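# Four arms sort items into containers by sticker color

## Task

Put every item into the container whose color matches the sticker on that item.

## Robot and tools

Robots: four identical i2rt Big YAM arms named arm1, arm2, arm3 and arm4. Each has six revolute joints, a two-finger gripper and a wrist camera (armN_cam_wrist). Four fixed room cameras also exist: cam_room_a1, cam_room_a2, cam_room_b1, cam_room_b2. Arm feet (scene frame, metres): arm1 at (-0.644, 1.377, 0.914), arm2 at (-0.655, -0.555, 0.928), arm3 at (0.651, -1.332, 0.868), arm4 at (0.648, 0.477, 0.879). Each foot faces its own +x; arm1 and arm4 are rotated about +93 degrees about z, arm2 and arm3 about -83 and -97 degrees. Reach is roughly 1.0 m from the joint1 axis.

Frame: one shared scene frame, origin on the floor, +z up. The printed "hand" pose is the point between the finger pads, about 1 cm behind the tips, given as [x, y, z, qw, qx, qy, qz]. Fingers point along the hand's +z; they open and close along its y. "hand_target" is where the hand would be at the joint targets currently held. Printed positions can be off, more so when the arm is stretched.

Tool move: one call is one action. Each arm is a separate optional argument (arm1 to arm4), each an object holding "joints", "target", or both; an arm not named keeps its earlier command. "joints" maps joint names to absolute angles: joint1_rad (-2.879 to 2.879, turns the arm about its foot, positive counter-clockwise from above), joint2_rad (0 to 3.141, shoulder), joint3_rad (0 to 3.019, elbow), joint4_rad (-1.692 to 1.57, hand pitch, positive raises the fingers), joint5_rad (-1.57 to 1.57, hand sideways, positive to the arm's right), joint6_rad (-2.094 to 2.094, hand roll, positive clockwise viewed from behind), gripper_m (0 to 0.093 m, absolute fingertip gap). "target" is a list of seven numbers, an absolute hand pose in the scene frame: metres x, y, z then unit quaternion w, x, y, z. The hand travels in a straight line from its hand_target toward it. When "target" is given, "joints" may only contain gripper_m. "speed" (0.002 to 0.5 m/s, default 0.25; rotation limited to twice that in rad/s) is allowed only alongside "target". "cameras" lists which images to return (omitted or ["all"] gives all, [] none). All motions in a call start at once; all hand paths finish together, paced by the slowest. One action lasts at most 15 s, a hand path 0.5 to 10 s. Hands lag, can wander off the line, overshoot the speed near full stretch, and often stop a centimetre or more away. Unknown keys make a call invalid; out-of-range values get it refused, and a refusal cancels the later move, wait and finished_scene calls in that same reply.

Tool wait: seconds from 0 to 10, plus optional cameras; nothing new is commanded. zoom_image: camera name and region [x0, y0, x1, y1] in pixels from the top-left, at most 504 by 504, on a camera shown in the latest images. read_manual gives only licence text. finished_scene takes the current scene number (1 to 3) and is final; call it only when every item sits in its matching container and will stay there.

Results: per robot, joint_positions, Joint velocities (rad/s, gripper in m/s; "within noise" means still), joint torques (N m, offset and noisy; joints 3 and 4 wrap at ±28), hand and hand_target, joint_status and hand_status. A line "move: arm1 done; arm2 time_out" summarizes each moved arm. Status words: off_target (stopped short, may still push), time_out (each joint now holds a nearby target and keeps pushing; send its reported position to relax it), not_followed (a safety check withheld the command; "pose unreachable" for a hand target, "joint command not followed" for joints). on_its_own lists motion not commanded by that call; "held at" is the target, not the reading. Arms listed "as last shown" were not commanded and repeat old values. Images may be slightly older than the state.

Gripper: tolerance ±0.003. Gripping a rigid part, gripper_m reads up to 0.005 below its width (some units up to 0.002 above); closed on nothing it reads 0.000 to 0.003. For a firm grip aim about 0.005 below the touch reading, less for soft objects, which get crushed. To release, command a gap clearly wider than the reading. Force is about 50 to 64 N per pad.

Avoid: dropping items, releasing while moving, knocking anything onto the floor or out of the work area (ends the scene). Arms do not stop on contact and push hard; arm-to-arm pressing, including one gripper clamping another's fingers, ends the scene, and collision checks may be late and ignore fingers, housings and cameras. Sustained pushing, holding loads or a stretched arm heat motors; MOTOR HOT appears at 85 °C and at 100 °C the arm goes limp and drops for 30 to 60 s (OVER-TEMPERATURE FAULT, keys read limit_stop_at_motor_heat; resend targets afterward). The simulation keeps running while the operator thinks, holding the last command. Loose objects may occasionally be nudged by outside pushes.

Each tool is called after "Emit:" by a JSON object that holds its "method" and its "body".

## Session

Emit:
{"method": "move", "body": {}}

Scene clock: 0.00 s.
Joint torques (N m): no reading
Motor temperatures (°C): arm1=[22 24 25 23 21 21 21] | arm2=[24 24 24 22 22 20 23] | arm3=[24 24 23 24 24 23 23] | arm4=[23 21 22 22 25 21 24]
Heat: arm1: hottest joint3_rad 25 °C; arm2: hottest joint1_rad 24 °C; arm3: hottest joint1_rad 24 °C; arm4: hottest joint5_rad 25 °C.
Joint velocities: within noise
arm1.joint_positions: joint1_rad=-0.126 joint2_rad=+0.534 joint3_rad=+1.403 joint4_rad=-1.611 joint5_rad=-0.026 joint6_rad=-0.127 gripper_m=+0.09396
arm1.joint_status: not commanded
arm1.hand: x=-0.6307 y=+1.5344 z=+1.4214 quat_wxyz=(-0.298, +0.671, -0.622, -0.272) (m; scene frame)
arm1.hand_target: x=-0.6306 y=+1.5327 z=+1.4326 quat_wxyz=(-0.308, +0.666, -0.618, -0.280) (m; scene frame)
arm1.hand_status: not commanded
arm2.joint_positions: joint1_rad=-0.045 joint2_rad=+0.390 joint3_rad=+1.428 joint4_rad=-1.186 joint5_rad=+0.166 joint6_rad=-0.774 gripper_m=+0.09396
arm2.joint_status: not commanded
arm2.hand: x=-0.6756 y=-0.6916 z=+1.5578 quat_wxyz=(-0.217, -0.319, -0.688, +0.615) (m; scene frame)
arm2.hand_target: x=-0.6760 y=-0.6854 z=+1.5652 quat_wxyz=(-0.221, -0.317, -0.681, +0.622) (m; scene frame)
arm2.hand_status: not commanded
arm3.joint_positions: joint1_rad=+0.075 joint2_rad=+0.276 joint3_rad=+1.523 joint4_rad=-1.599 joint5_rad=-0.185 joint6_rad=-0.597 gripper_m=+0.09396
arm3.joint_status: not commanded
arm3.hand: x=+0.6803 y=-1.3506 z=+1.4452 quat_wxyz=(-0.326, -0.350, -0.735, +0.481) (m; scene frame)
arm3.hand_target: x=+0.6804 y=-1.3484 z=+1.4507 quat_wxyz=(-0.328, -0.347, -0.731, +0.487) (m; scene frame)
arm3.hand_status: not commanded
arm4.joint_positions: joint1_rad=+0.109 joint2_rad=+0.555 joint3_rad=+1.556 joint4_rad=-1.251 joint5_rad=+0.178 joint6_rad=-0.775 gripper_m=+0.09396
arm4.joint_status: not commanded
arm4.hand: x=+0.6522 y=+0.6599 z=+1.5276 quat_wxyz=(-0.572, +0.731, -0.297, -0.221) (m; scene frame)
arm4.hand_target: x=+0.6531 y=+0.6547 z=+1.5360 quat_wxyz=(-0.580, +0.725, -0.296, -0.226) (m; scene frame)
arm4.hand_status: not commanded
pictures: arm1_cam_wrist, arm2_cam_wrist, arm3_cam_wrist, arm4_cam_wrist, cam_room_a1, cam_room_a2, cam_room_b1, cam_room_b2
Images, in order (width x height): arm1_cam_wrist 672x504, arm2_cam_wrist 672x504, arm3_cam_wrist 672x504, arm4_cam_wrist 672x504, cam_room_a1 672x504, cam_room_a2 672x504, cam_room_b1 672x504, cam_room_b2 672x504.

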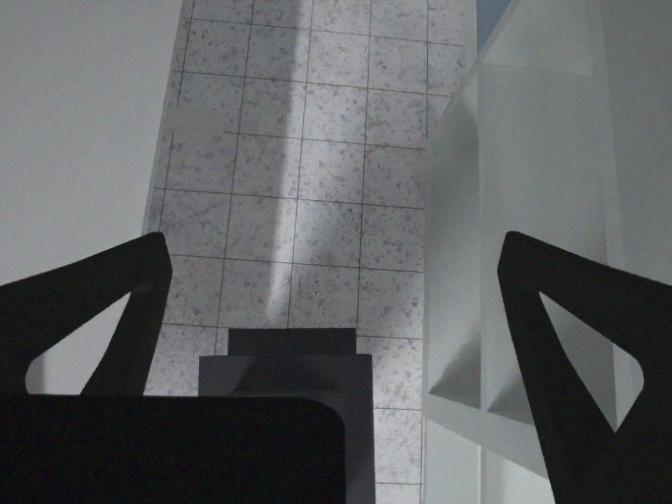

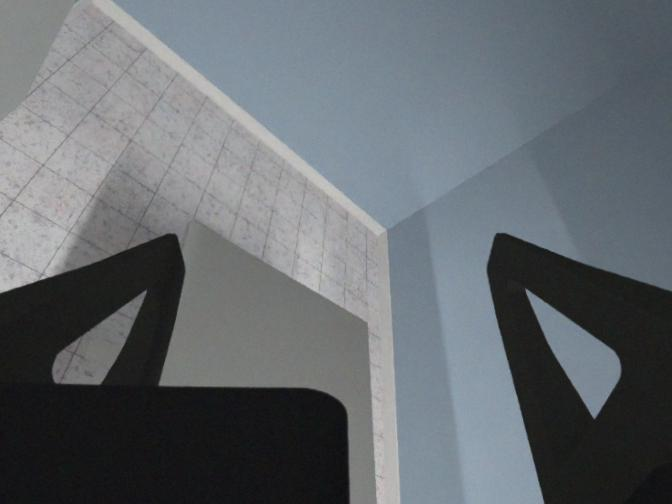

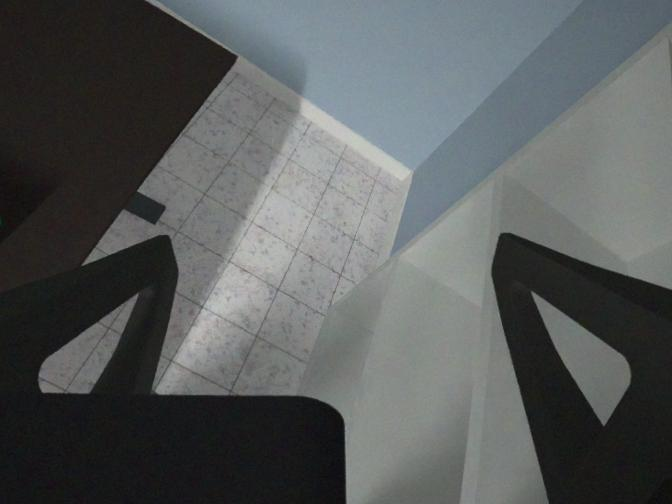

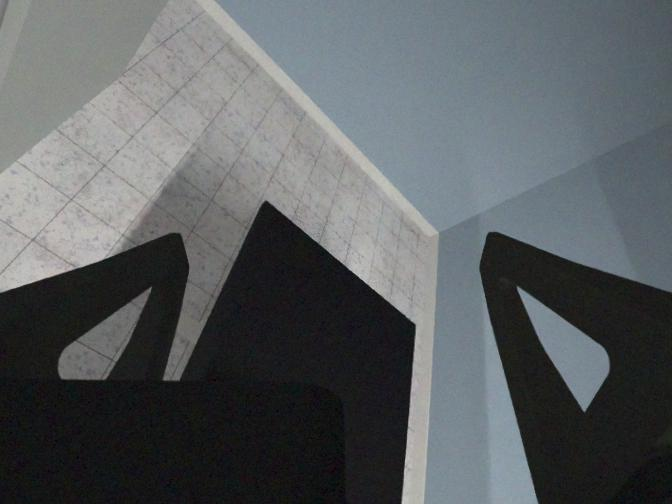

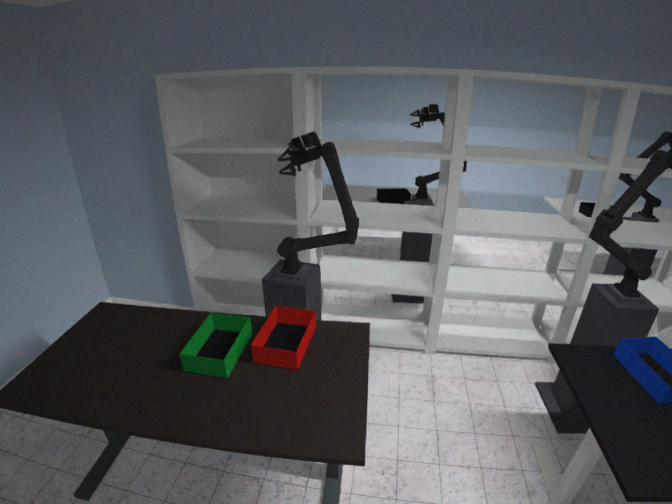

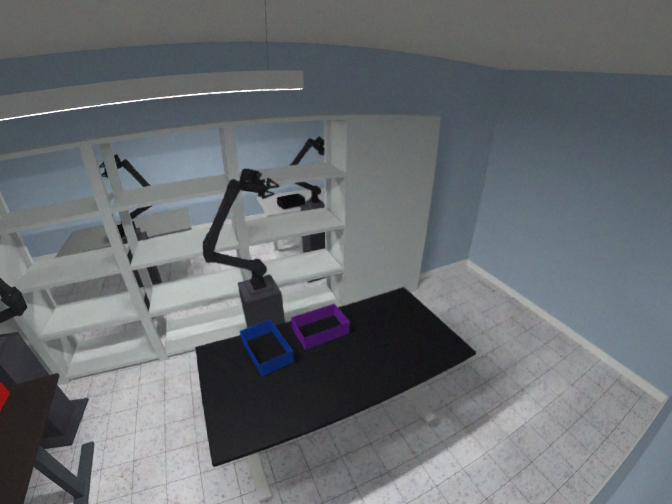

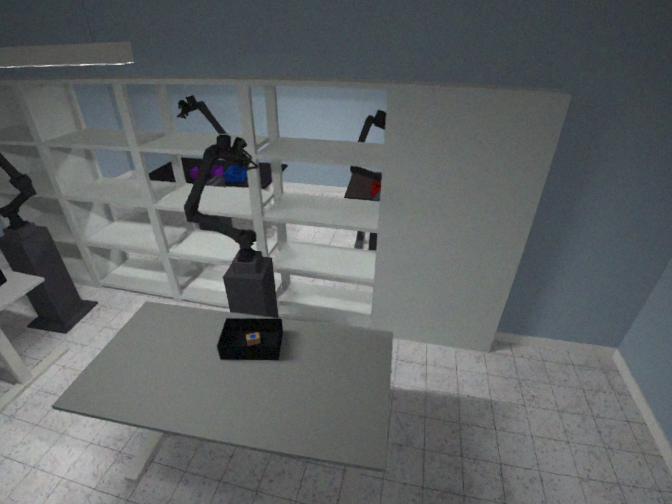

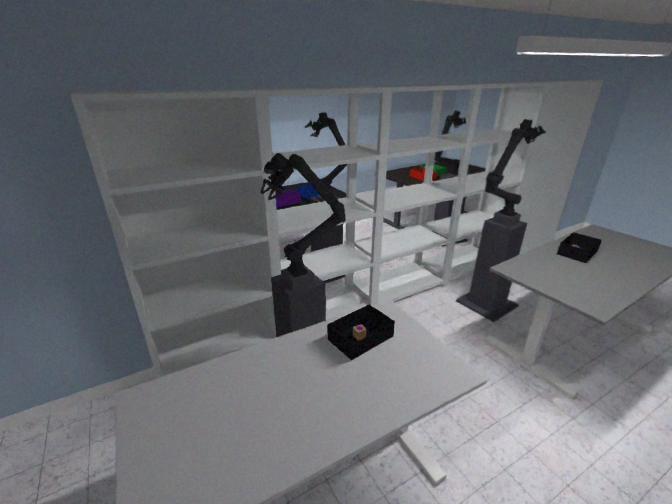

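Emit:
{"method": "zoom_image", "body": {"camera": "cam_room_b1", "region": [0, 60, 400, 360]}}

Emit:
{"method": "zoom_image", "body": {"camera": "cam_room_b2", "region": [230, 80, 630, 380]}}

Emit:
{"method": "zoom_image", "body": {"camera": "cam_room_a1", "region": [170, 60, 672, 400]}}

Emit:
{"method": "zoom_image", "body": {"camera": "cam_room_a2", "region": [0, 100, 450, 420]}}

Emit:
{"method": "zoom_image", "body": {"camera": "cam_room_b1", "region": [190, 300, 310, 380]}}

Emit:
{"method": "zoom_image", "body": {"camera": "cam_room_b2", "region": [310, 300, 430, 380]}}

Scaled by 1.260.

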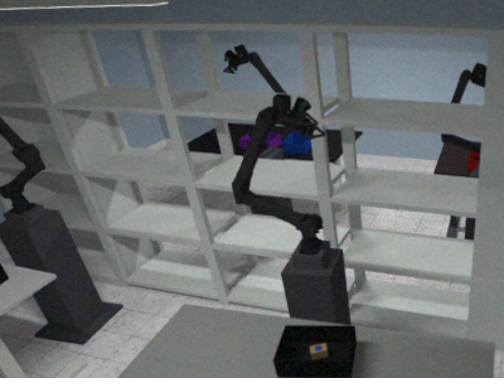

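Scaled by 1.260.

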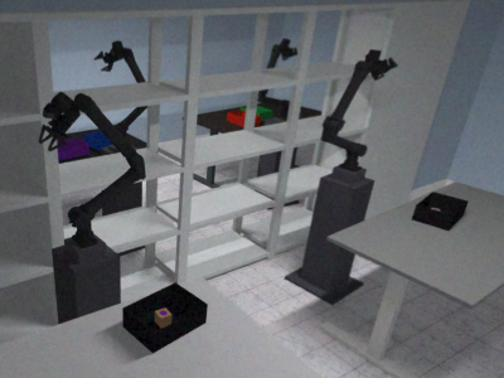

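Scaled by 1.004.

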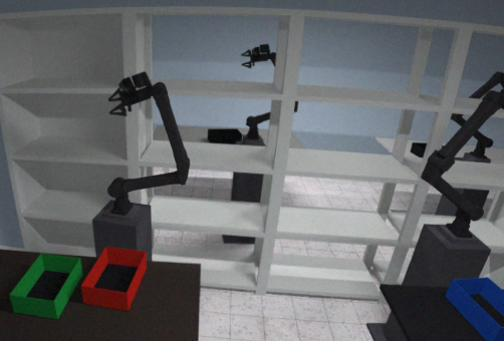

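Scaled by 1.120.

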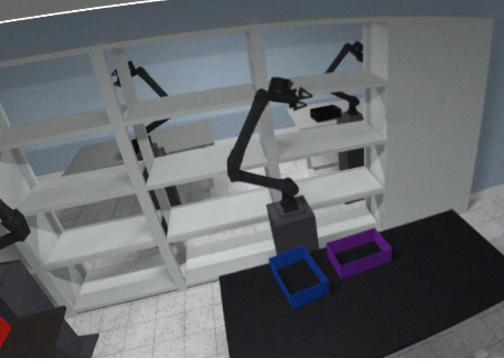

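Scaled by 4.200.

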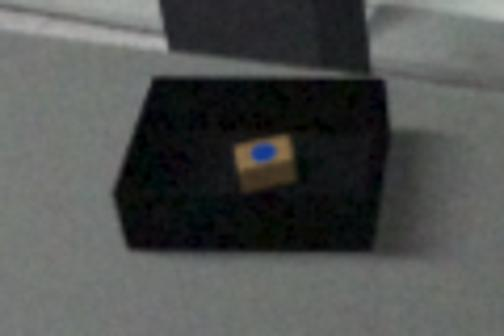

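Scaled by 4.200.

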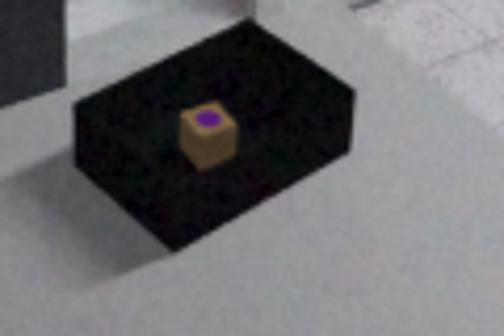

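Emit:
{"method": "move", "body": {"arm1": {"joints":{"joint1_rad":1.5,"joint2_rad":0.5,"joint3_rad":1.2,"joint4_rad":-1.6,"joint5_rad":0,"joint6_rad":0}}, "arm2": {"joints":{"joint1_rad":-1.6,"joint2_rad":0.5,"joint3_rad":1.2,"joint4_rad":-1.6,"joint5_rad":0,"joint6_rad":0}}, "arm3": {"joints":{"joint1_rad":1.6,"joint2_rad":0.5,"joint3_rad":1.2,"joint4_rad":-1.6,"joint5_rad":0,"joint6_rad":0}}, "arm4": {"joints":{"joint1_rad":-1.6,"joint2_rad":0.5,"joint3_rad":1.2,"joint4_rad":-1.6,"joint5_rad":0,"joint6_rad":0}}}}

Scene clock: 39.73 s.
Joint torques (N m): arm1=[-0.85 5.19 10.26 1.95 0.07 0.09] | arm2=[0.15 0.97 10.92 1.42 -0.04 0.2] | arm3=[2.02 3.72 9.17 1.16 0.07 0.03] | arm4=[0.56 2.32 8.18 0.65 -0.01 0.16]
Motor temperatures (°C): arm1=[22 24 28 24 21 21 21] | arm2=[24 25 27 23 22 20 23] | arm3=[24 25 24 24 24 23 23] | arm4=[23 22 26 22 25 21 24]
Heat: arm1: hottest joint3_rad 28 °C; arm2: hottest joint3_rad 27 °C; arm3: hottest joint2_rad 25 °C; arm4: hottest joint3_rad 26 °C.
move: arm1 done; arm2 done; arm3 done; arm4 done
Joint velocities: within noise
arm1.joint_positions: joint1_rad=+1.493 joint2_rad=+0.500 joint3_rad=+1.187 joint4_rad=-1.611 joint5_rad=+0.000 joint6_rad=-0.007 gripper_m=+0.09398
arm1.joint_status: all done
arm1.hand: x=-0.8026 y=+1.3782 z=+1.3346 quat_wxyz=(-0.004, +0.945, +0.000, -0.326) (m; scene frame)
arm1.hand_target: x=-0.8041 y=+1.3770 z=+1.3417 quat_wxyz=(-0.001, +0.942, -0.001, -0.336) (m; scene frame)
arm1.hand_status: not commanded
arm2.joint_positions: joint1_rad=-1.595 joint2_rad=+0.507 joint3_rad=+1.189 joint4_rad=-1.586 joint5_rad=+0.001 joint6_rad=-0.014 gripper_m=+0.09398
arm2.joint_status: all done
arm2.hand: x=-0.8277 y=-0.5721 z=+1.3489 quat_wxyz=(-0.011, -0.944, -0.051, +0.326) (m; scene frame)
arm2.hand_target: x=-0.8223 y=-0.5708 z=+1.3530 quat_wxyz=(-0.013, -0.944, -0.042, +0.328) (m; scene frame)
arm2.hand_status: not commanded
arm3.joint_positions: joint1_rad=+1.589 joint2_rad=+0.493 joint3_rad=+1.182 joint4_rad=-1.599 joint5_rad=-0.001 joint6_rad=-0.008 gripper_m=+0.09398
arm3.joint_status: all done
arm3.hand: x=+0.8156 y=-1.3431 z=+1.2863 quat_wxyz=(-0.325, -0.042, -0.945, +0.024) (m; scene frame)
arm3.hand_target: x=+0.8167 y=-1.3415 z=+1.2930 quat_wxyz=(-0.330, -0.041, -0.943, +0.021) (m; scene frame)
arm3.hand_status: not commanded
arm4.joint_positions: joint1_rad=-1.595 joint2_rad=+0.506 joint3_rad=+1.191 joint4_rad=-1.589 joint5_rad=+0.002 joint6_rad=-0.013 gripper_m=+0.09398
arm4.joint_status: all done
arm4.hand: x=+0.8212 y=+0.4835 z=+1.3004 quat_wxyz=(-0.325, +0.022, -0.945, +0.000) (m; scene frame)
arm4.hand_target: x=+0.8168 y=+0.4829 z=+1.3034 quat_wxyz=(-0.327, +0.013, -0.945, -0.003) (m; scene frame)
arm4.hand_status: not commanded
pictures: arm1_cam_wrist, arm2_cam_wrist, arm3_cam_wrist, arm4_cam_wrist, cam_room_a1, cam_room_a2, cam_room_b1, cam_room_b2
Images, in order (width x height): arm1_cam_wrist 672x504, arm2_cam_wrist 672x504, arm3_cam_wrist 672x504, arm4_cam_wrist 672x504, cam_room_a1 672x504, cam_room_a2 672x504, cam_room_b1 672x504, cam_room_b2 672x504.

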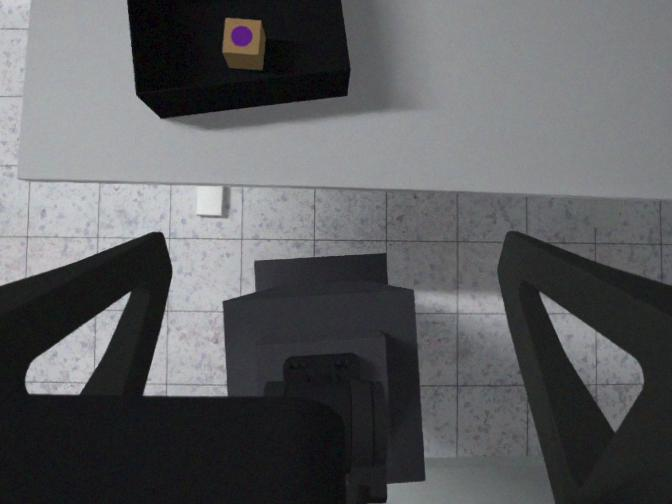

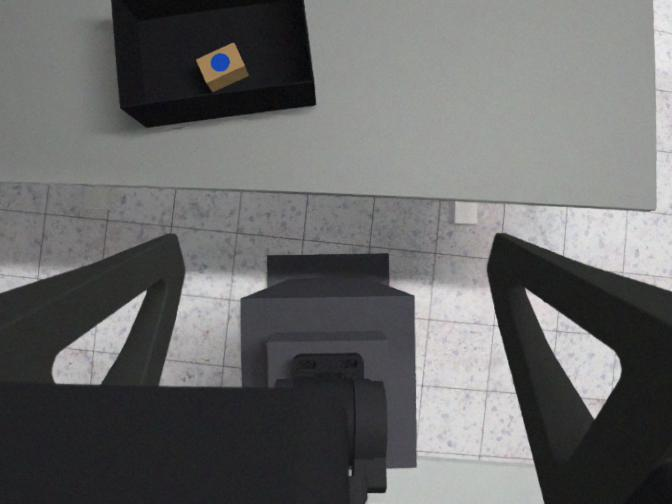

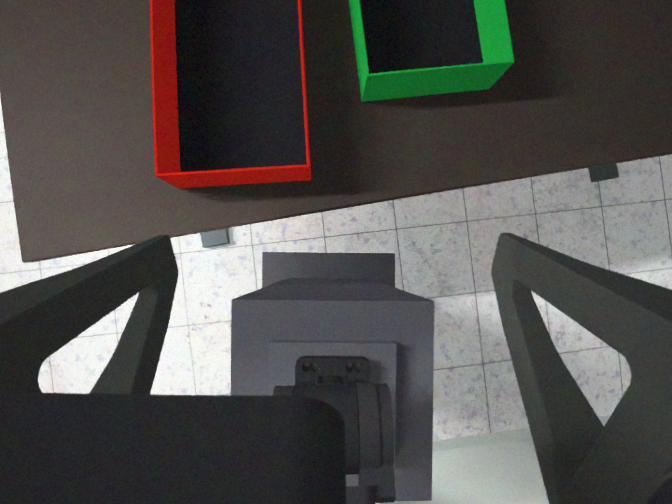

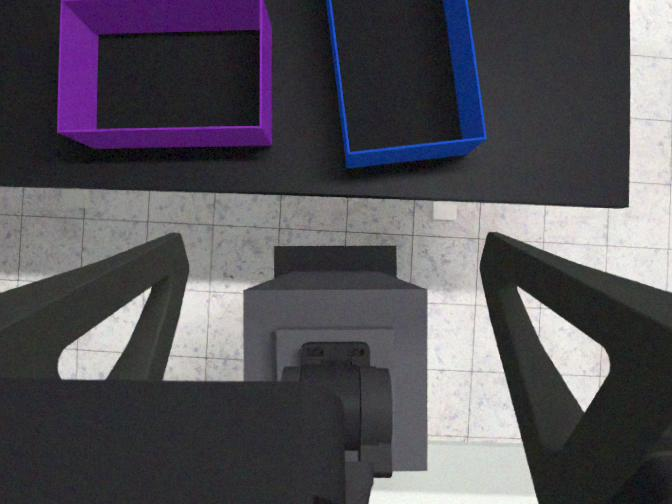

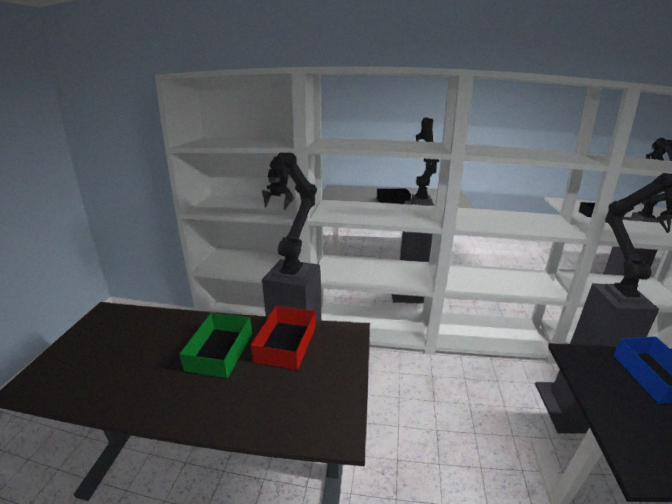

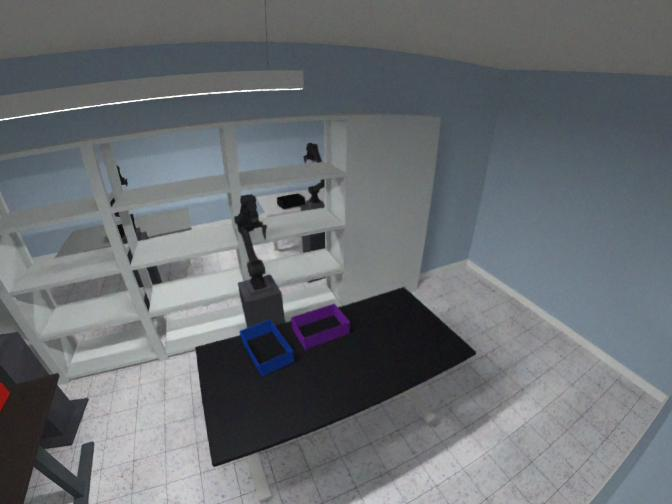

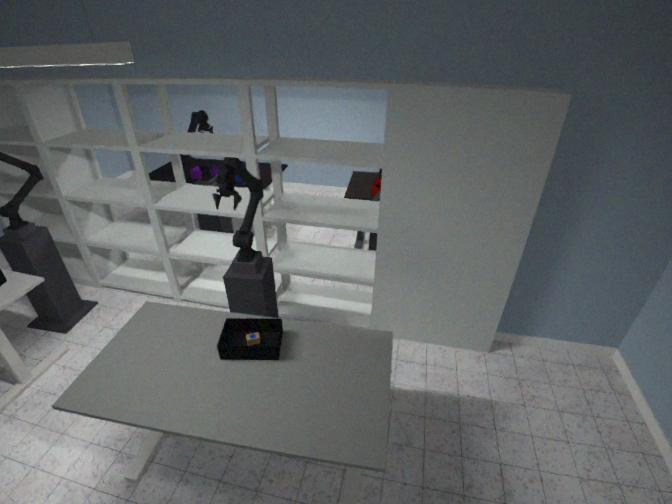

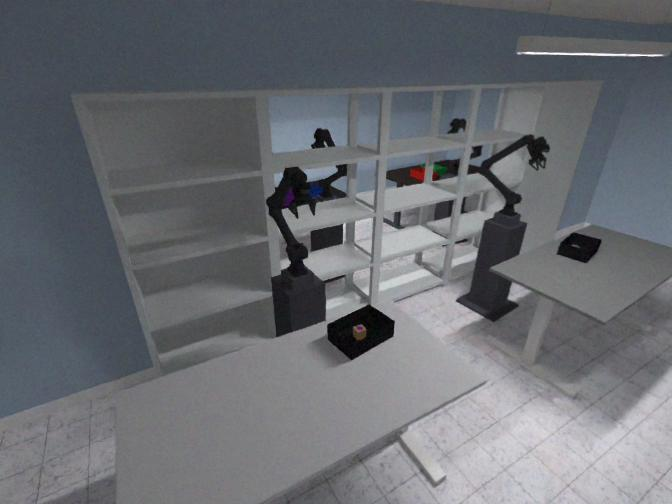

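Emit:
{"method": "move", "body": {"arm1": {"target":[-1.17,1.23,1.12,0,1,0,0]}, "arm2": {"target":[-1.17,-0.78,1.12,0,1,0,0]}, "arm4": {"joints":{"joint1_rad":1.2,"joint2_rad":0.6,"joint3_rad":1.4,"joint4_rad":-1.2}}, "cameras": ["arm1_cam_wrist","arm2_cam_wrist","arm4_cam_wrist","cam_room_a2","cam_room_b2"]}}

Scene clock: 70.53 s.
Joint torques (N m): arm1=[-1.44 -14.92 15.45 -0.03 -0.01 0.1] | arm2=[1.55 -18.9 15.49 0.1 -0.13 0.21] | arm3=[1.96 3.6 9.24 1.13 0.07 0.04] | arm4=[0.73 1.32 10.14 2.1 0.13 0.17]
Motor temperatures (°C): arm1=[22 24 31 24 21 21 21] | arm2=[24 25 29 22 22 20 23] | arm3=[24 25 26 24 24 23 23] | arm4=[23 22 28 22 25 21 24]
Heat: arm1: hottest joint3_rad 31 °C; arm2: hottest joint3_rad 29 °C; arm3: hottest joint3_rad 26 °C; arm4: hottest joint3_rad 28 °C.
move: arm1 off_target; arm2 off_target; arm4 done
Joint velocities: within noise
arm1.joint_positions: joint1_rad=+1.761 joint2_rad=+1.803 joint3_rad=+1.627 joint4_rad=-1.466 joint5_rad=-0.006 joint6_rad=+0.261 gripper_m=+0.09398
arm1.joint_status: not commanded
arm1.hand: x=-1.1569 y=+1.2398 z=+1.0932 quat_wxyz=(-0.008, +1.000, -0.001, +0.027) (m; scene frame)
arm1.hand_target: x=-1.1686 y=+1.2304 z=+1.1201 quat_wxyz=(+0.000, +1.000, +0.000, +0.000) (m; scene frame)
arm1.hand_status: off_target (0.031 m and 3.2 deg from the pose sent, 0.451 m and 38.0 deg at the start)
arm2.joint_positions: joint1_rad=-1.286 joint2_rad=+1.804 joint3_rad=+1.649 joint4_rad=-1.444 joint5_rad=+0.001 joint6_rad=+0.396 gripper_m=+0.09398
arm2.joint_status: not commanded
arm2.hand: x=-1.1580 y=-0.7688 z=+1.1050 quat_wxyz=(+0.008, -1.000, -0.003, -0.014) (m; scene frame)
arm2.hand_target: x=-1.1691 y=-0.7796 z=+1.1199 quat_wxyz=(+0.000, -1.000, +0.000, +0.000) (m; scene frame)
arm2.hand_status: off_target (0.022 m and 1.8 deg from the pose sent, 0.461 m and 38.5 deg at the start)
arm3: as last shown
arm4.joint_positions: joint1_rad=+1.195 joint2_rad=+0.605 joint3_rad=+1.363 joint4_rad=-1.217 joint5_rad=-0.001 joint6_rad=-0.012 gripper_m=+0.09402
arm4.joint_status: all done
arm4.hand: x=+0.4161 y=+0.5570 z=+1.4355 quat_wxyz=(-0.085, +0.838, -0.130, -0.522) (m; scene frame)
arm4.hand_target: x=+0.4223 y=+0.5540 z=+1.4587 quat_wxyz=(-0.085, +0.822, -0.132, -0.548) (m; scene frame)
arm4.hand_status: not commanded
pictures: arm1_cam_wrist, arm2_cam_wrist, arm4_cam_wrist, cam_room_a2, cam_room_b2
Images, in order (width x height): arm1_cam_wrist 672x504, arm2_cam_wrist 672x504, arm4_cam_wrist 672x504, cam_room_a2 672x504, cam_room_b2 672x504.

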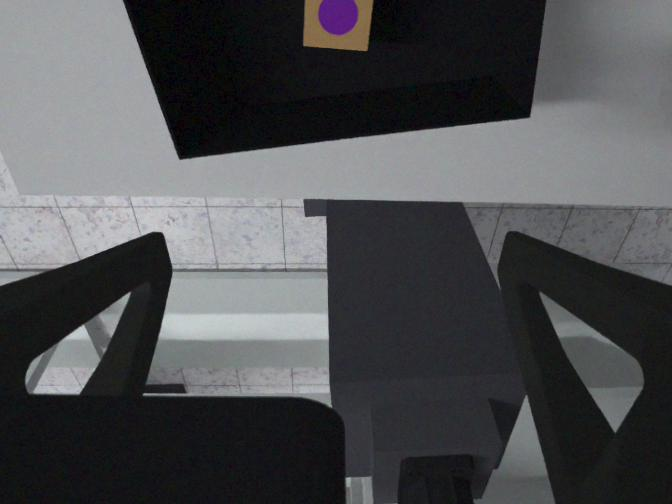

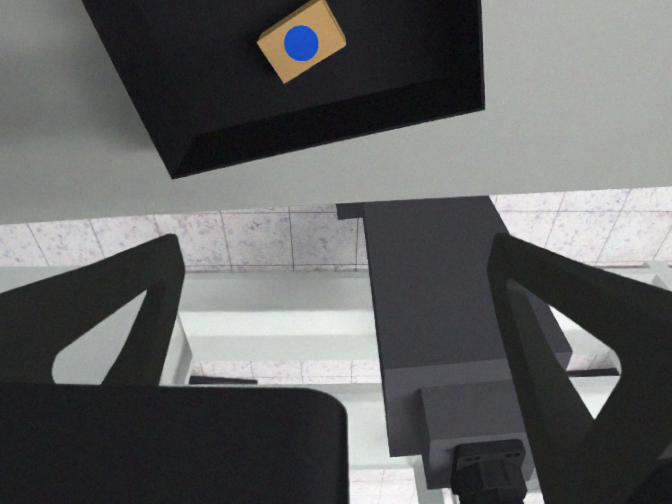

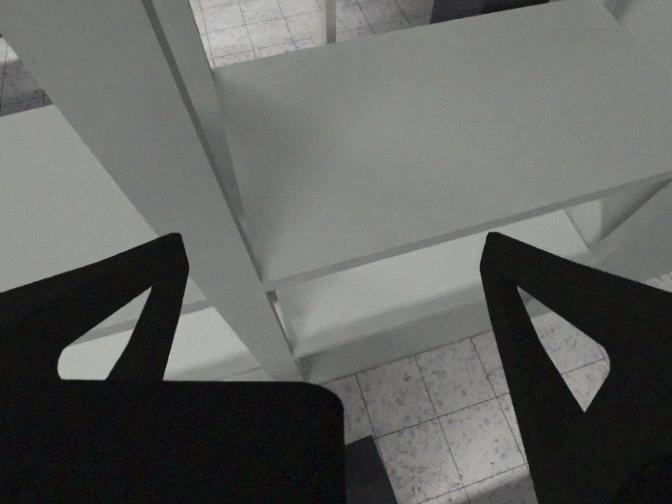

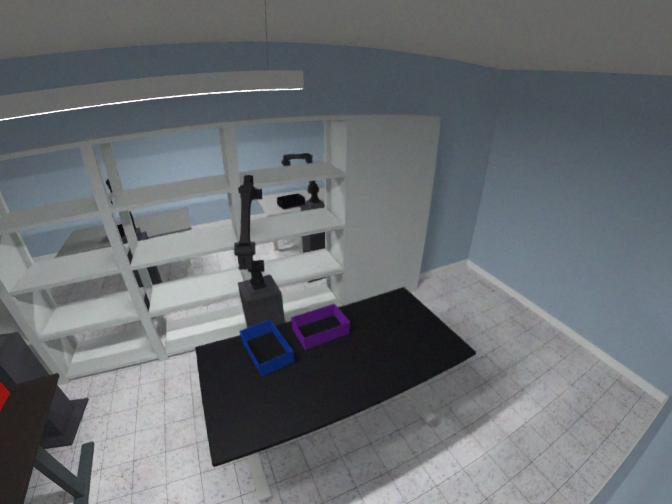

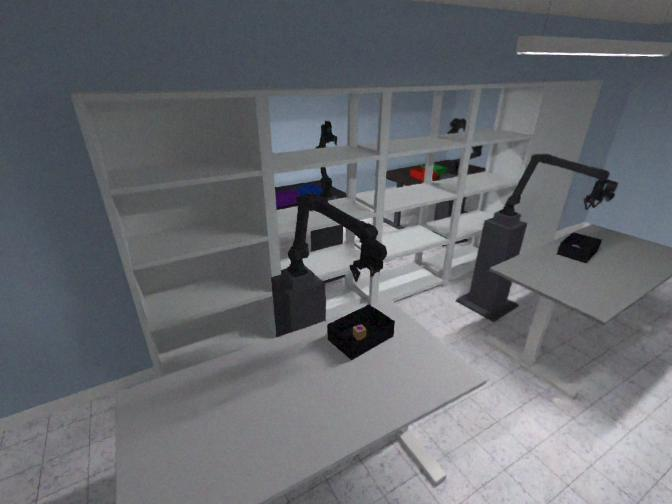

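Emit:
{"method": "move", "body": {"arm1": {"target":[-1.235,1.23,1.05,0,1,0,0]}, "arm2": {"target":[-1.22,-0.81,1.05,0,-0.874,0.486,0]}, "arm4": {"joints":{"joint1_rad":1.2,"joint2_rad":0.6,"joint3_rad":1.0,"joint4_rad":-0.8}}, "cameras": ["arm1_cam_wrist","arm2_cam_wrist","arm4_cam_wrist"]}}

Scene clock: 109.67 s.
Joint torques (N m): arm1=[-2.67 -15.62 15.39 0.79 0.02 -0.04] | arm2=[1.67 -19.02 15.34 0.87 0.08 0.2] | arm3=[1.96 3.49 9.2 1.13 0.07 0.03] | arm4=[1.38 -1.03 9.73 2.04 0.13 0.17]
Motor temperatures (°C): arm1=[22 26 33 23 21 21 21] | arm2=[24 26 35 22 22 20 23] | arm3=[24 24 27 24 24 23 23] | arm4=[23 22 32 22 24 21 24]
Heat: arm1: hottest joint3_rad 33 °C; arm2: hottest joint3_rad 35 °C; arm3: hottest joint3_rad 27 °C; arm4: hottest joint3_rad 32 °C.
move: arm1 off_target; arm2 off_target; arm4 done
Joint velocities: within noise
arm1.joint_positions: joint1_rad=+1.754 joint2_rad=+1.979 joint3_rad=+1.734 joint4_rad=-1.399 joint5_rad=-0.006 joint6_rad=+0.250 gripper_m=+0.09398
arm1.joint_status: not commanded
arm1.hand: x=-1.2102 y=+1.2302 z=+1.0360 quat_wxyz=(-0.008, +1.000, +0.001, +0.028) (m; scene frame)
arm1.hand_target: x=-1.2335 y=+1.2306 z=+1.0505 quat_wxyz=(+0.000, +1.000, +0.000, +0.000) (m; scene frame)
arm1.hand_status: off_target (0.028 m and 3.4 deg from the pose sent, 0.090 m and 3.2 deg at the start)
arm2.joint_positions: joint1_rad=-1.274 joint2_rad=+1.968 joint3_rad=+1.749 joint4_rad=-1.376 joint5_rad=-0.002 joint6_rad=+1.424 gripper_m=+0.09398
arm2.joint_status: not commanded
arm2.hand: x=-1.2027 y=-0.7959 z=+1.0506 quat_wxyz=(+0.011, -0.875, +0.484, -0.008) (m; scene frame)
arm2.hand_target: x=-1.2188 y=-0.8098 z=+1.0501 quat_wxyz=(-0.001, -0.874, +0.486, +0.000) (m; scene frame)
arm2.hand_status: off_target (0.022 m and 1.6 deg from the pose sent, 0.092 m and 58.5 deg at the start)
arm3: as last shown
arm4.joint_positions: joint1_rad=+1.195 joint2_rad=+0.605 joint3_rad=+0.993 joint4_rad=-0.818 joint5_rad=-0.001 joint6_rad=-0.012 gripper_m=+0.09402
arm4.joint_status: all done
arm4.hand: x=+0.3404 y=+0.5814 z=+1.3239 quat_wxyz=(-0.087, +0.831, -0.129, -0.534) (m; scene frame)
arm4.hand_target: x=+0.3401 y=+0.5801 z=+1.3336 quat_wxyz=(-0.085, +0.822, -0.132, -0.547) (m; scene frame)
arm4.hand_status: not commanded
pictures: arm1_cam_wrist, arm2_cam_wrist, arm4_cam_wrist
Images, in order (width x height): arm1_cam_wrist 672x504, arm2_cam_wrist 672x504, arm4_cam_wrist 672x504.

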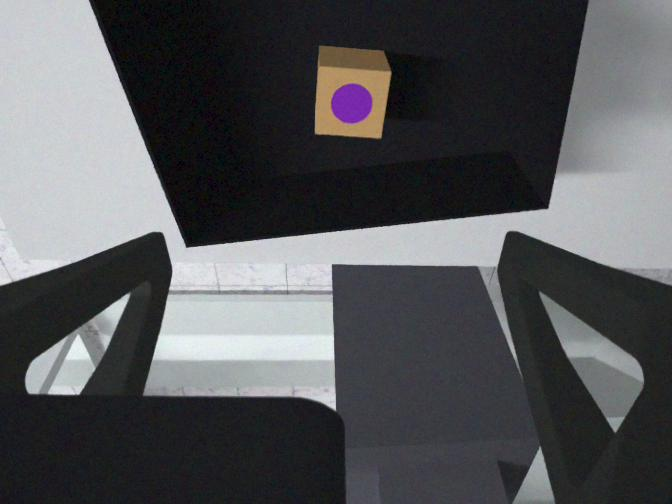

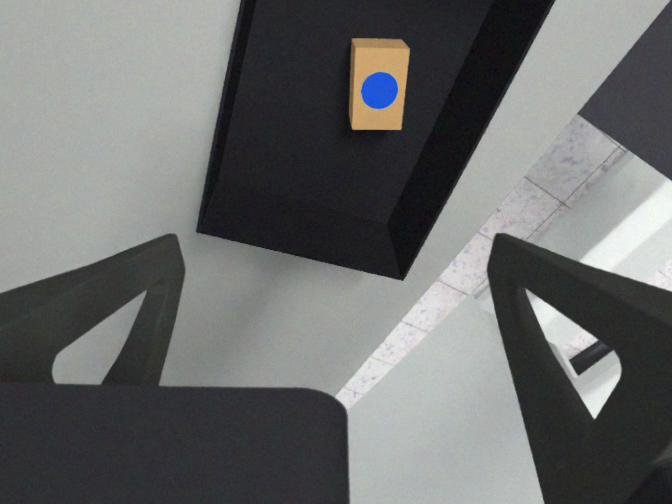

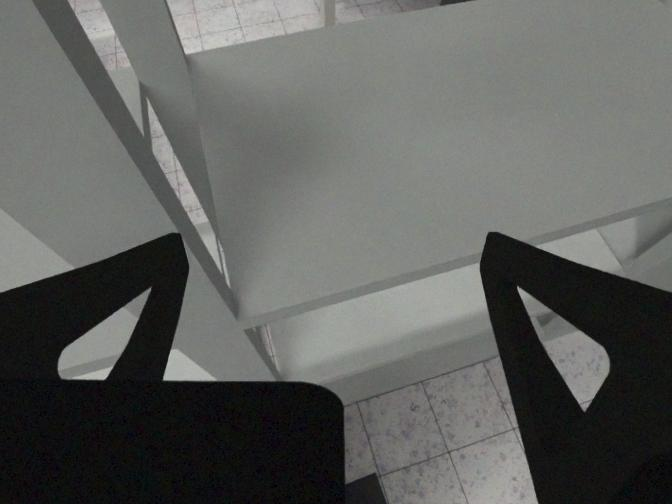

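Emit:
{"method": "move", "body": {"arm1": {"target":[-1.228,1.243,0.91,0,1,0,-0.028]}, "arm2": {"target":[-1.185,-0.79,0.91,0,-0.874,0.486,0]}, "arm4": {"target":[0.4,0.75,1.22,0,-0.7071,0,0.7071]}, "cameras": ["arm1_cam_wrist","arm2_cam_wrist","arm4_cam_wrist"]}}

Scene clock: 156.77 s.
Joint torques (N m): arm1=[-2.96 -17.08 9.44 1.05 0.15 -0.08] | arm2=[1.08 -19.37 8.81 1.13 0.1 0.14] | arm3=[2.02 3.6 9.24 1.16 0.08 0.03] | arm4=[0.67 -4.95 8.57 1.68 -0.03 0.17]
Motor temperatures (°C): arm1=[22 26 34 23 21 21 21] | arm2=[24 26 34 22 22 20 23] | arm3=[24 24 27 24 24 23 23] | arm4=[23 21 33 22 24 21 24]
Heat: arm1: hottest joint3_rad 34 °C; arm2: hottest joint3_rad 34 °C; arm3: hottest joint3_rad 27 °C; arm4: hottest joint3_rad 33 °C.
move: arm1 done; arm2 off_target; arm4 done
Joint velocities: within noise
arm1.joint_positions: joint1_rad=+1.741 joint2_rad=+2.063 joint3_rad=+1.521 joint4_rad=-1.001 joint5_rad=+0.005 joint6_rad=+0.236 gripper_m=+0.09398
arm1.joint_status: not commanded
arm1.hand: x=-1.2221 y=+1.2376 z=+0.9124 quat_wxyz=(+0.000, +1.000, +0.001, -0.022) (m; scene frame)
arm1.hand_target: x=-1.2280 y=+1.2431 z=+0.9101 quat_wxyz=(+0.000, +1.000, +0.000, -0.028) (m; scene frame)
arm1.hand_status: done (0.008 m and 0.7 deg from the pose sent, 0.128 m and 6.5 deg at the start)
arm2.joint_positions: joint1_rad=-1.274 joint2_rad=+2.021 joint3_rad=+1.489 joint4_rad=-1.012 joint5_rad=-0.002 joint6_rad=+1.424 gripper_m=+0.09398
arm2.joint_status: not commanded
arm2.hand: x=-1.1894 y=-0.7898 z=+0.9288 quat_wxyz=(-0.009, -0.875, +0.484, +0.007) (m; scene frame)
arm2.hand_target: x=-1.1845 y=-0.7899 z=+0.9105 quat_wxyz=(+0.000, -0.874, +0.486, +0.000) (m; scene frame)
arm2.hand_status: off_target (0.019 m and 1.4 deg from the pose sent, 0.142 m and 1.6 deg at the start)
arm3: as last shown
arm4.joint_positions: joint1_rad=+0.223 joint2_rad=+0.926 joint3_rad=+0.583 joint4_rad=+0.315 joint5_rad=-1.288 joint6_rad=-0.036 gripper_m=+0.09402
arm4.joint_status: not commanded
arm4.hand: x=+0.4001 y=+0.7506 z=+1.2215 quat_wxyz=(-0.003, +0.708, +0.001, -0.706) (m; scene frame)
arm4.hand_target: x=+0.4000 y=+0.7500 z=+1.2200 quat_wxyz=(+0.000, +0.707, +0.000, -0.707) (m; scene frame)
arm4.hand_status: done (0.002 m and 0.4 deg from the pose sent, 0.207 m and 30.3 deg at the start)
pictures: arm1_cam_wrist, arm2_cam_wrist, arm4_cam_wrist
Images, in order (width x height): arm1_cam_wrist 672x504, arm2_cam_wrist 672x504, arm4_cam_wrist 672x504.

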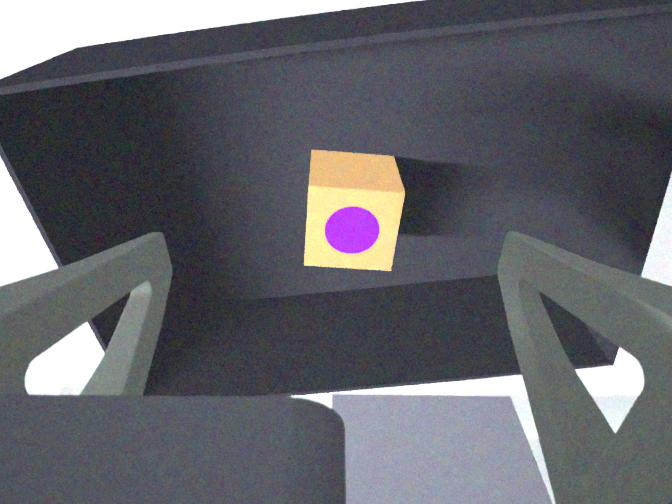

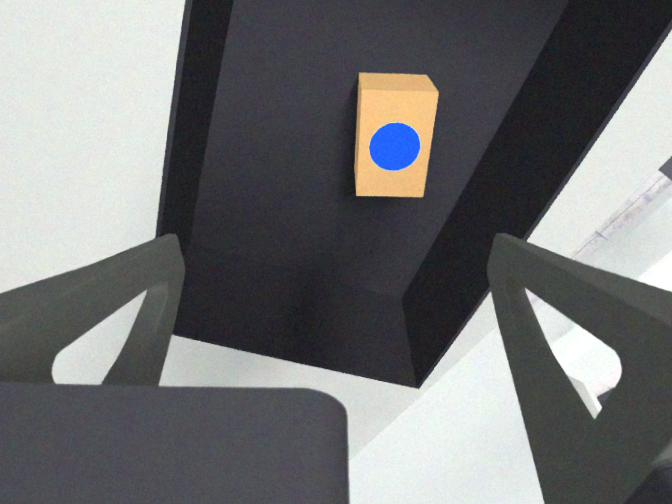

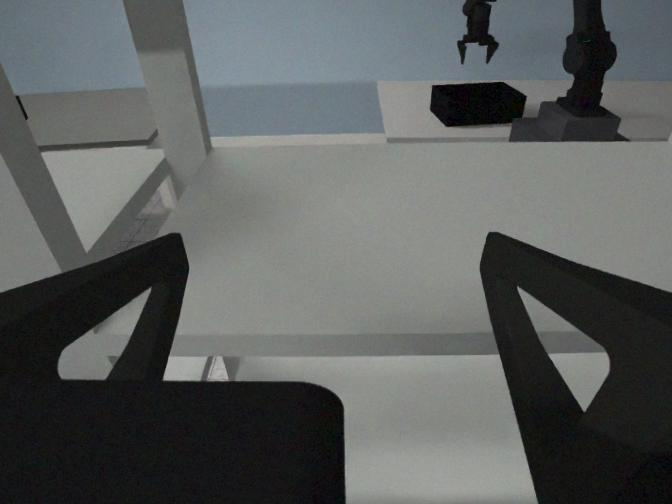

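Emit:
{"method": "move", "body": {"arm1": {"target":[-1.194,1.245,0.89,0.0038,-0.9762,0.0170,0.2164]}, "arm2": {"target":[-1.174,-0.78,0.90,-0.0596,-0.9385,-0.2691,0.2080]}, "cameras": ["arm1_cam_wrist","arm2_cam_wrist","cam_room_b1","cam_room_b2"]}}

Scene clock: 202.23 s.
Joint torques (N m): arm1=[-1.2 -16.56 7.66 1.74 0.22 0.1] | arm2=[0.09 -19.9 7.34 2.28 -0.24 -0.08] | arm3=[1.96 3.55 9.22 1.13 0.07 0.02] | arm4=[0.62 -5.07 8.5 1.55 -0.03 0.13]
Motor temperatures (°C): arm1=[22 27 32 23 21 21 21] | arm2=[24 27 31 22 22 20 23] | arm3=[24 24 28 24 24 23 23] | arm4=[23 22 32 22 24 21 24]
Heat: arm1: hottest joint3_rad 32 °C; arm2: hottest joint3_rad 31 °C; arm3: hottest joint3_rad 28 °C; arm4: hottest joint3_rad 32 °C.
move: arm1 off_target; arm2 done
Joint velocities: within noise
arm1.joint_positions: joint1_rad=+1.765 joint2_rad=+1.918 joint3_rad=+1.082 joint4_rad=-0.377 joint5_rad=+0.121 joint6_rad=+0.277 gripper_m=+0.09398
arm1.joint_status: not commanded
arm1.hand: x=-1.1871 y=+1.2530 z=+0.8731 quat_wxyz=(-0.011, +0.981, -0.017, -0.195) (m; scene frame)
arm1.hand_target: x=-1.1939 y=+1.2451 z=+0.8899 quat_wxyz=(-0.004, +0.976, -0.017, -0.216) (m; scene frame)
arm1.hand_status: off_target (0.020 m and 2.7 deg from the pose sent, 0.037 m and 22.5 deg at the start)
arm2.joint_positions: joint1_rad=-1.292 joint2_rad=+1.885 joint3_rad=+1.076 joint4_rad=-0.346 joint5_rad=-0.071 joint6_rad=-0.140 gripper_m=+0.09398
arm2.joint_status: not commanded
arm2.hand: x=-1.1731 y=-0.7845 z=+0.8955 quat_wxyz=(-0.059, -0.941, -0.266, +0.199) (m; scene frame)
arm2.hand_target: x=-1.1740 y=-0.7799 z=+0.8999 quat_wxyz=(-0.059, -0.939, -0.269, +0.208) (m; scene frame)
arm2.hand_status: done (0.006 m and 1.1 deg from the pose sent, 0.034 m and 92.3 deg at the start)
arm3, arm4: as last shown
pictures: arm1_cam_wrist, arm2_cam_wrist, cam_room_b1, cam_room_b2
Images, in order (width x height): arm1_cam_wrist 672x504, arm2_cam_wrist 672x504, cam_room_b1 672x504, cam_room_b2 672x504.

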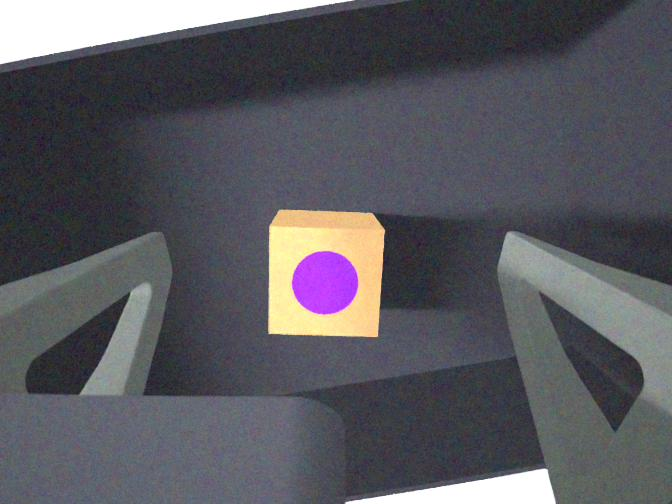

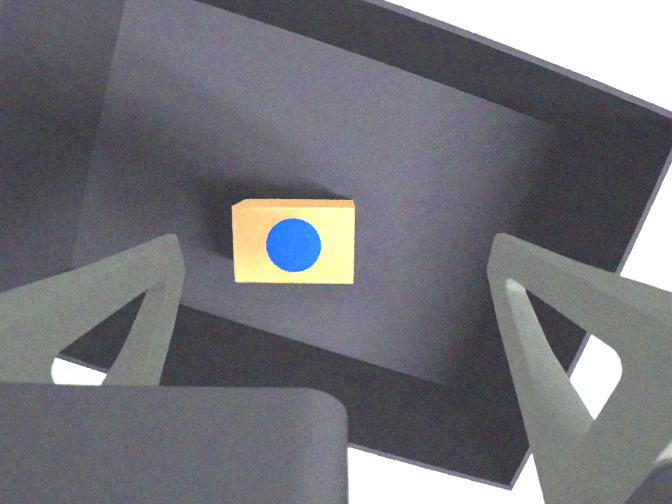

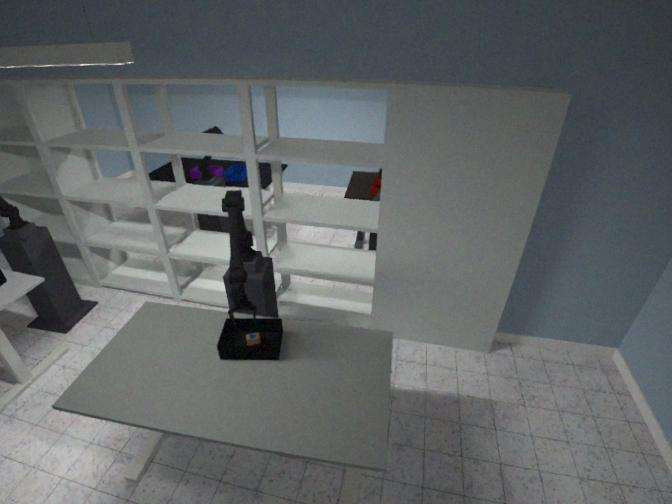

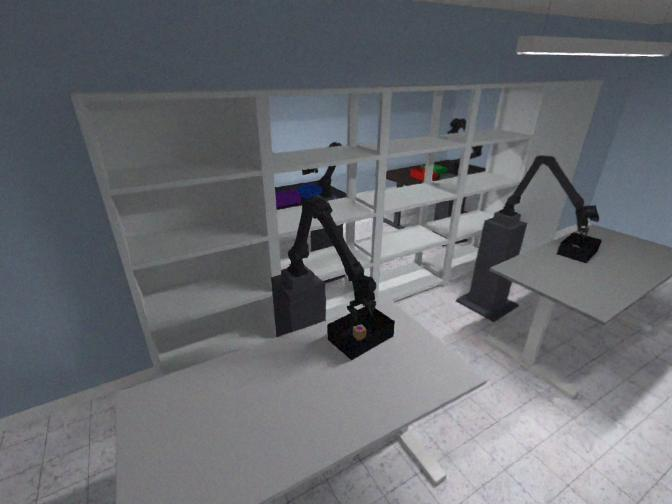

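Emit:
{"method": "move", "body": {"arm1": {"target":[-1.178,1.243,0.855,0.0038,-0.9762,0.0170,0.2164]}, "arm2": {"target":[-1.16,-0.792,0.85,-0.0596,-0.9385,-0.2691,0.2080]}, "cameras": ["arm1_cam_wrist","arm2_cam_wrist"]}}

Scene clock: 218.77 s.
Joint torques (N m): arm1=[-0.85 -12.51 7.32 1.81 0.21 0.09] | arm2=[1.32 -16.32 7.09 2.32 0.08 0.2] | arm3=[2.02 3.49 9.22 1.13 0.07 0.02] | arm4=[1.14 -4.6 8.49 1.58 -0.02 0.17]
Motor temperatures (°C): arm1=[22 27 32 23 21 21 21] | arm2=[24 27 30 22 22 20 23] | arm3=[24 24 28 24 24 23 23] | arm4=[23 22 32 22 24 21 24]
Heat: arm1: hottest joint3_rad 32 °C; arm2: hottest joint3_rad 30 °C; arm3: hottest joint3_rad 28 °C; arm4: hottest joint3_rad 32 °C.
move: arm1 done; arm2 off_target
Joint velocities: within noise
arm1.joint_positions: joint1_rad=+1.781 joint2_rad=+1.921 joint3_rad=+1.021 joint4_rad=-0.275 joint5_rad=+0.126 joint6_rad=+0.289 gripper_m=+0.09398
arm1.joint_status: not commanded
arm1.hand: x=-1.1770 y=+1.2480 z=+0.8603 quat_wxyz=(-0.005, +0.977, -0.017, -0.214) (m; scene frame)
arm1.hand_target: x=-1.1779 y=+1.2430 z=+0.8551 quat_wxyz=(-0.004, +0.976, -0.017, -0.216) (m; scene frame)
arm1.hand_status: done (0.007 m and 0.4 deg from the pose sent, 0.023 m and 2.7 deg at the start)
arm2.joint_positions: joint1_rad=-1.273 joint2_rad=+1.935 joint3_rad=+1.029 joint4_rad=-0.212 joint5_rad=-0.063 joint6_rad=-0.137 gripper_m=+0.09398
arm2.joint_status: not commanded
arm2.hand: x=-1.1663 y=-0.7917 z=+0.8654 quat_wxyz=(-0.060, -0.935, -0.272, +0.217) (m; scene frame)
arm2.hand_target: x=-1.1596 y=-0.7918 z=+0.8503 quat_wxyz=(-0.060, -0.938, -0.269, +0.208) (m; scene frame)
arm2.hand_status: off_target (0.017 m and 1.1 deg from the pose sent, 0.048 m and 1.1 deg at the start)
arm3, arm4: as last shown
pictures: arm1_cam_wrist, arm2_cam_wrist
Images, in order (width x height): arm1_cam_wrist 672x504, arm2_cam_wrist 672x504.

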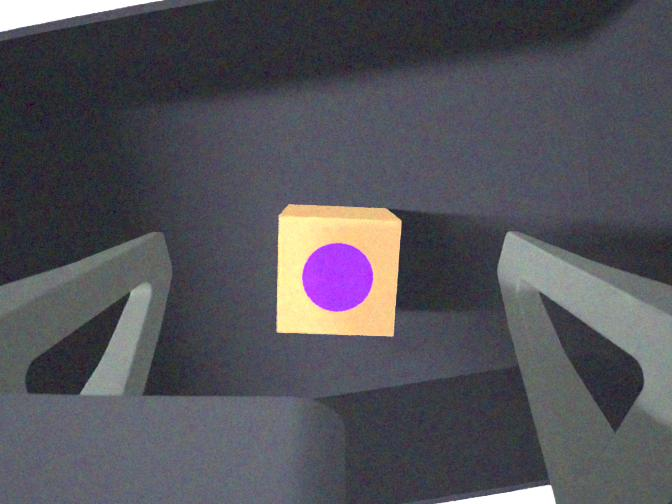

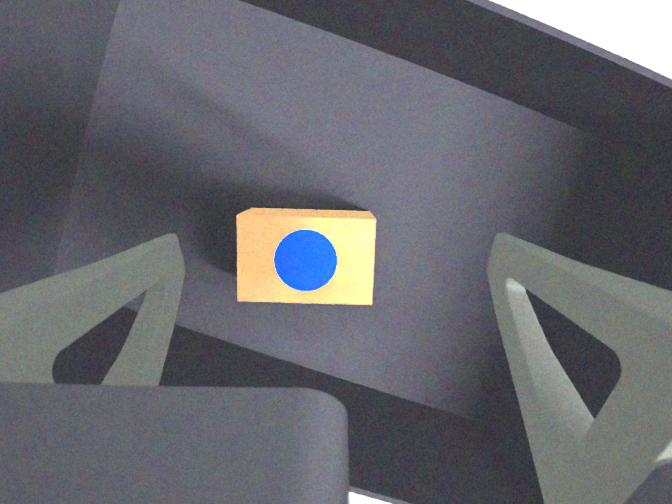

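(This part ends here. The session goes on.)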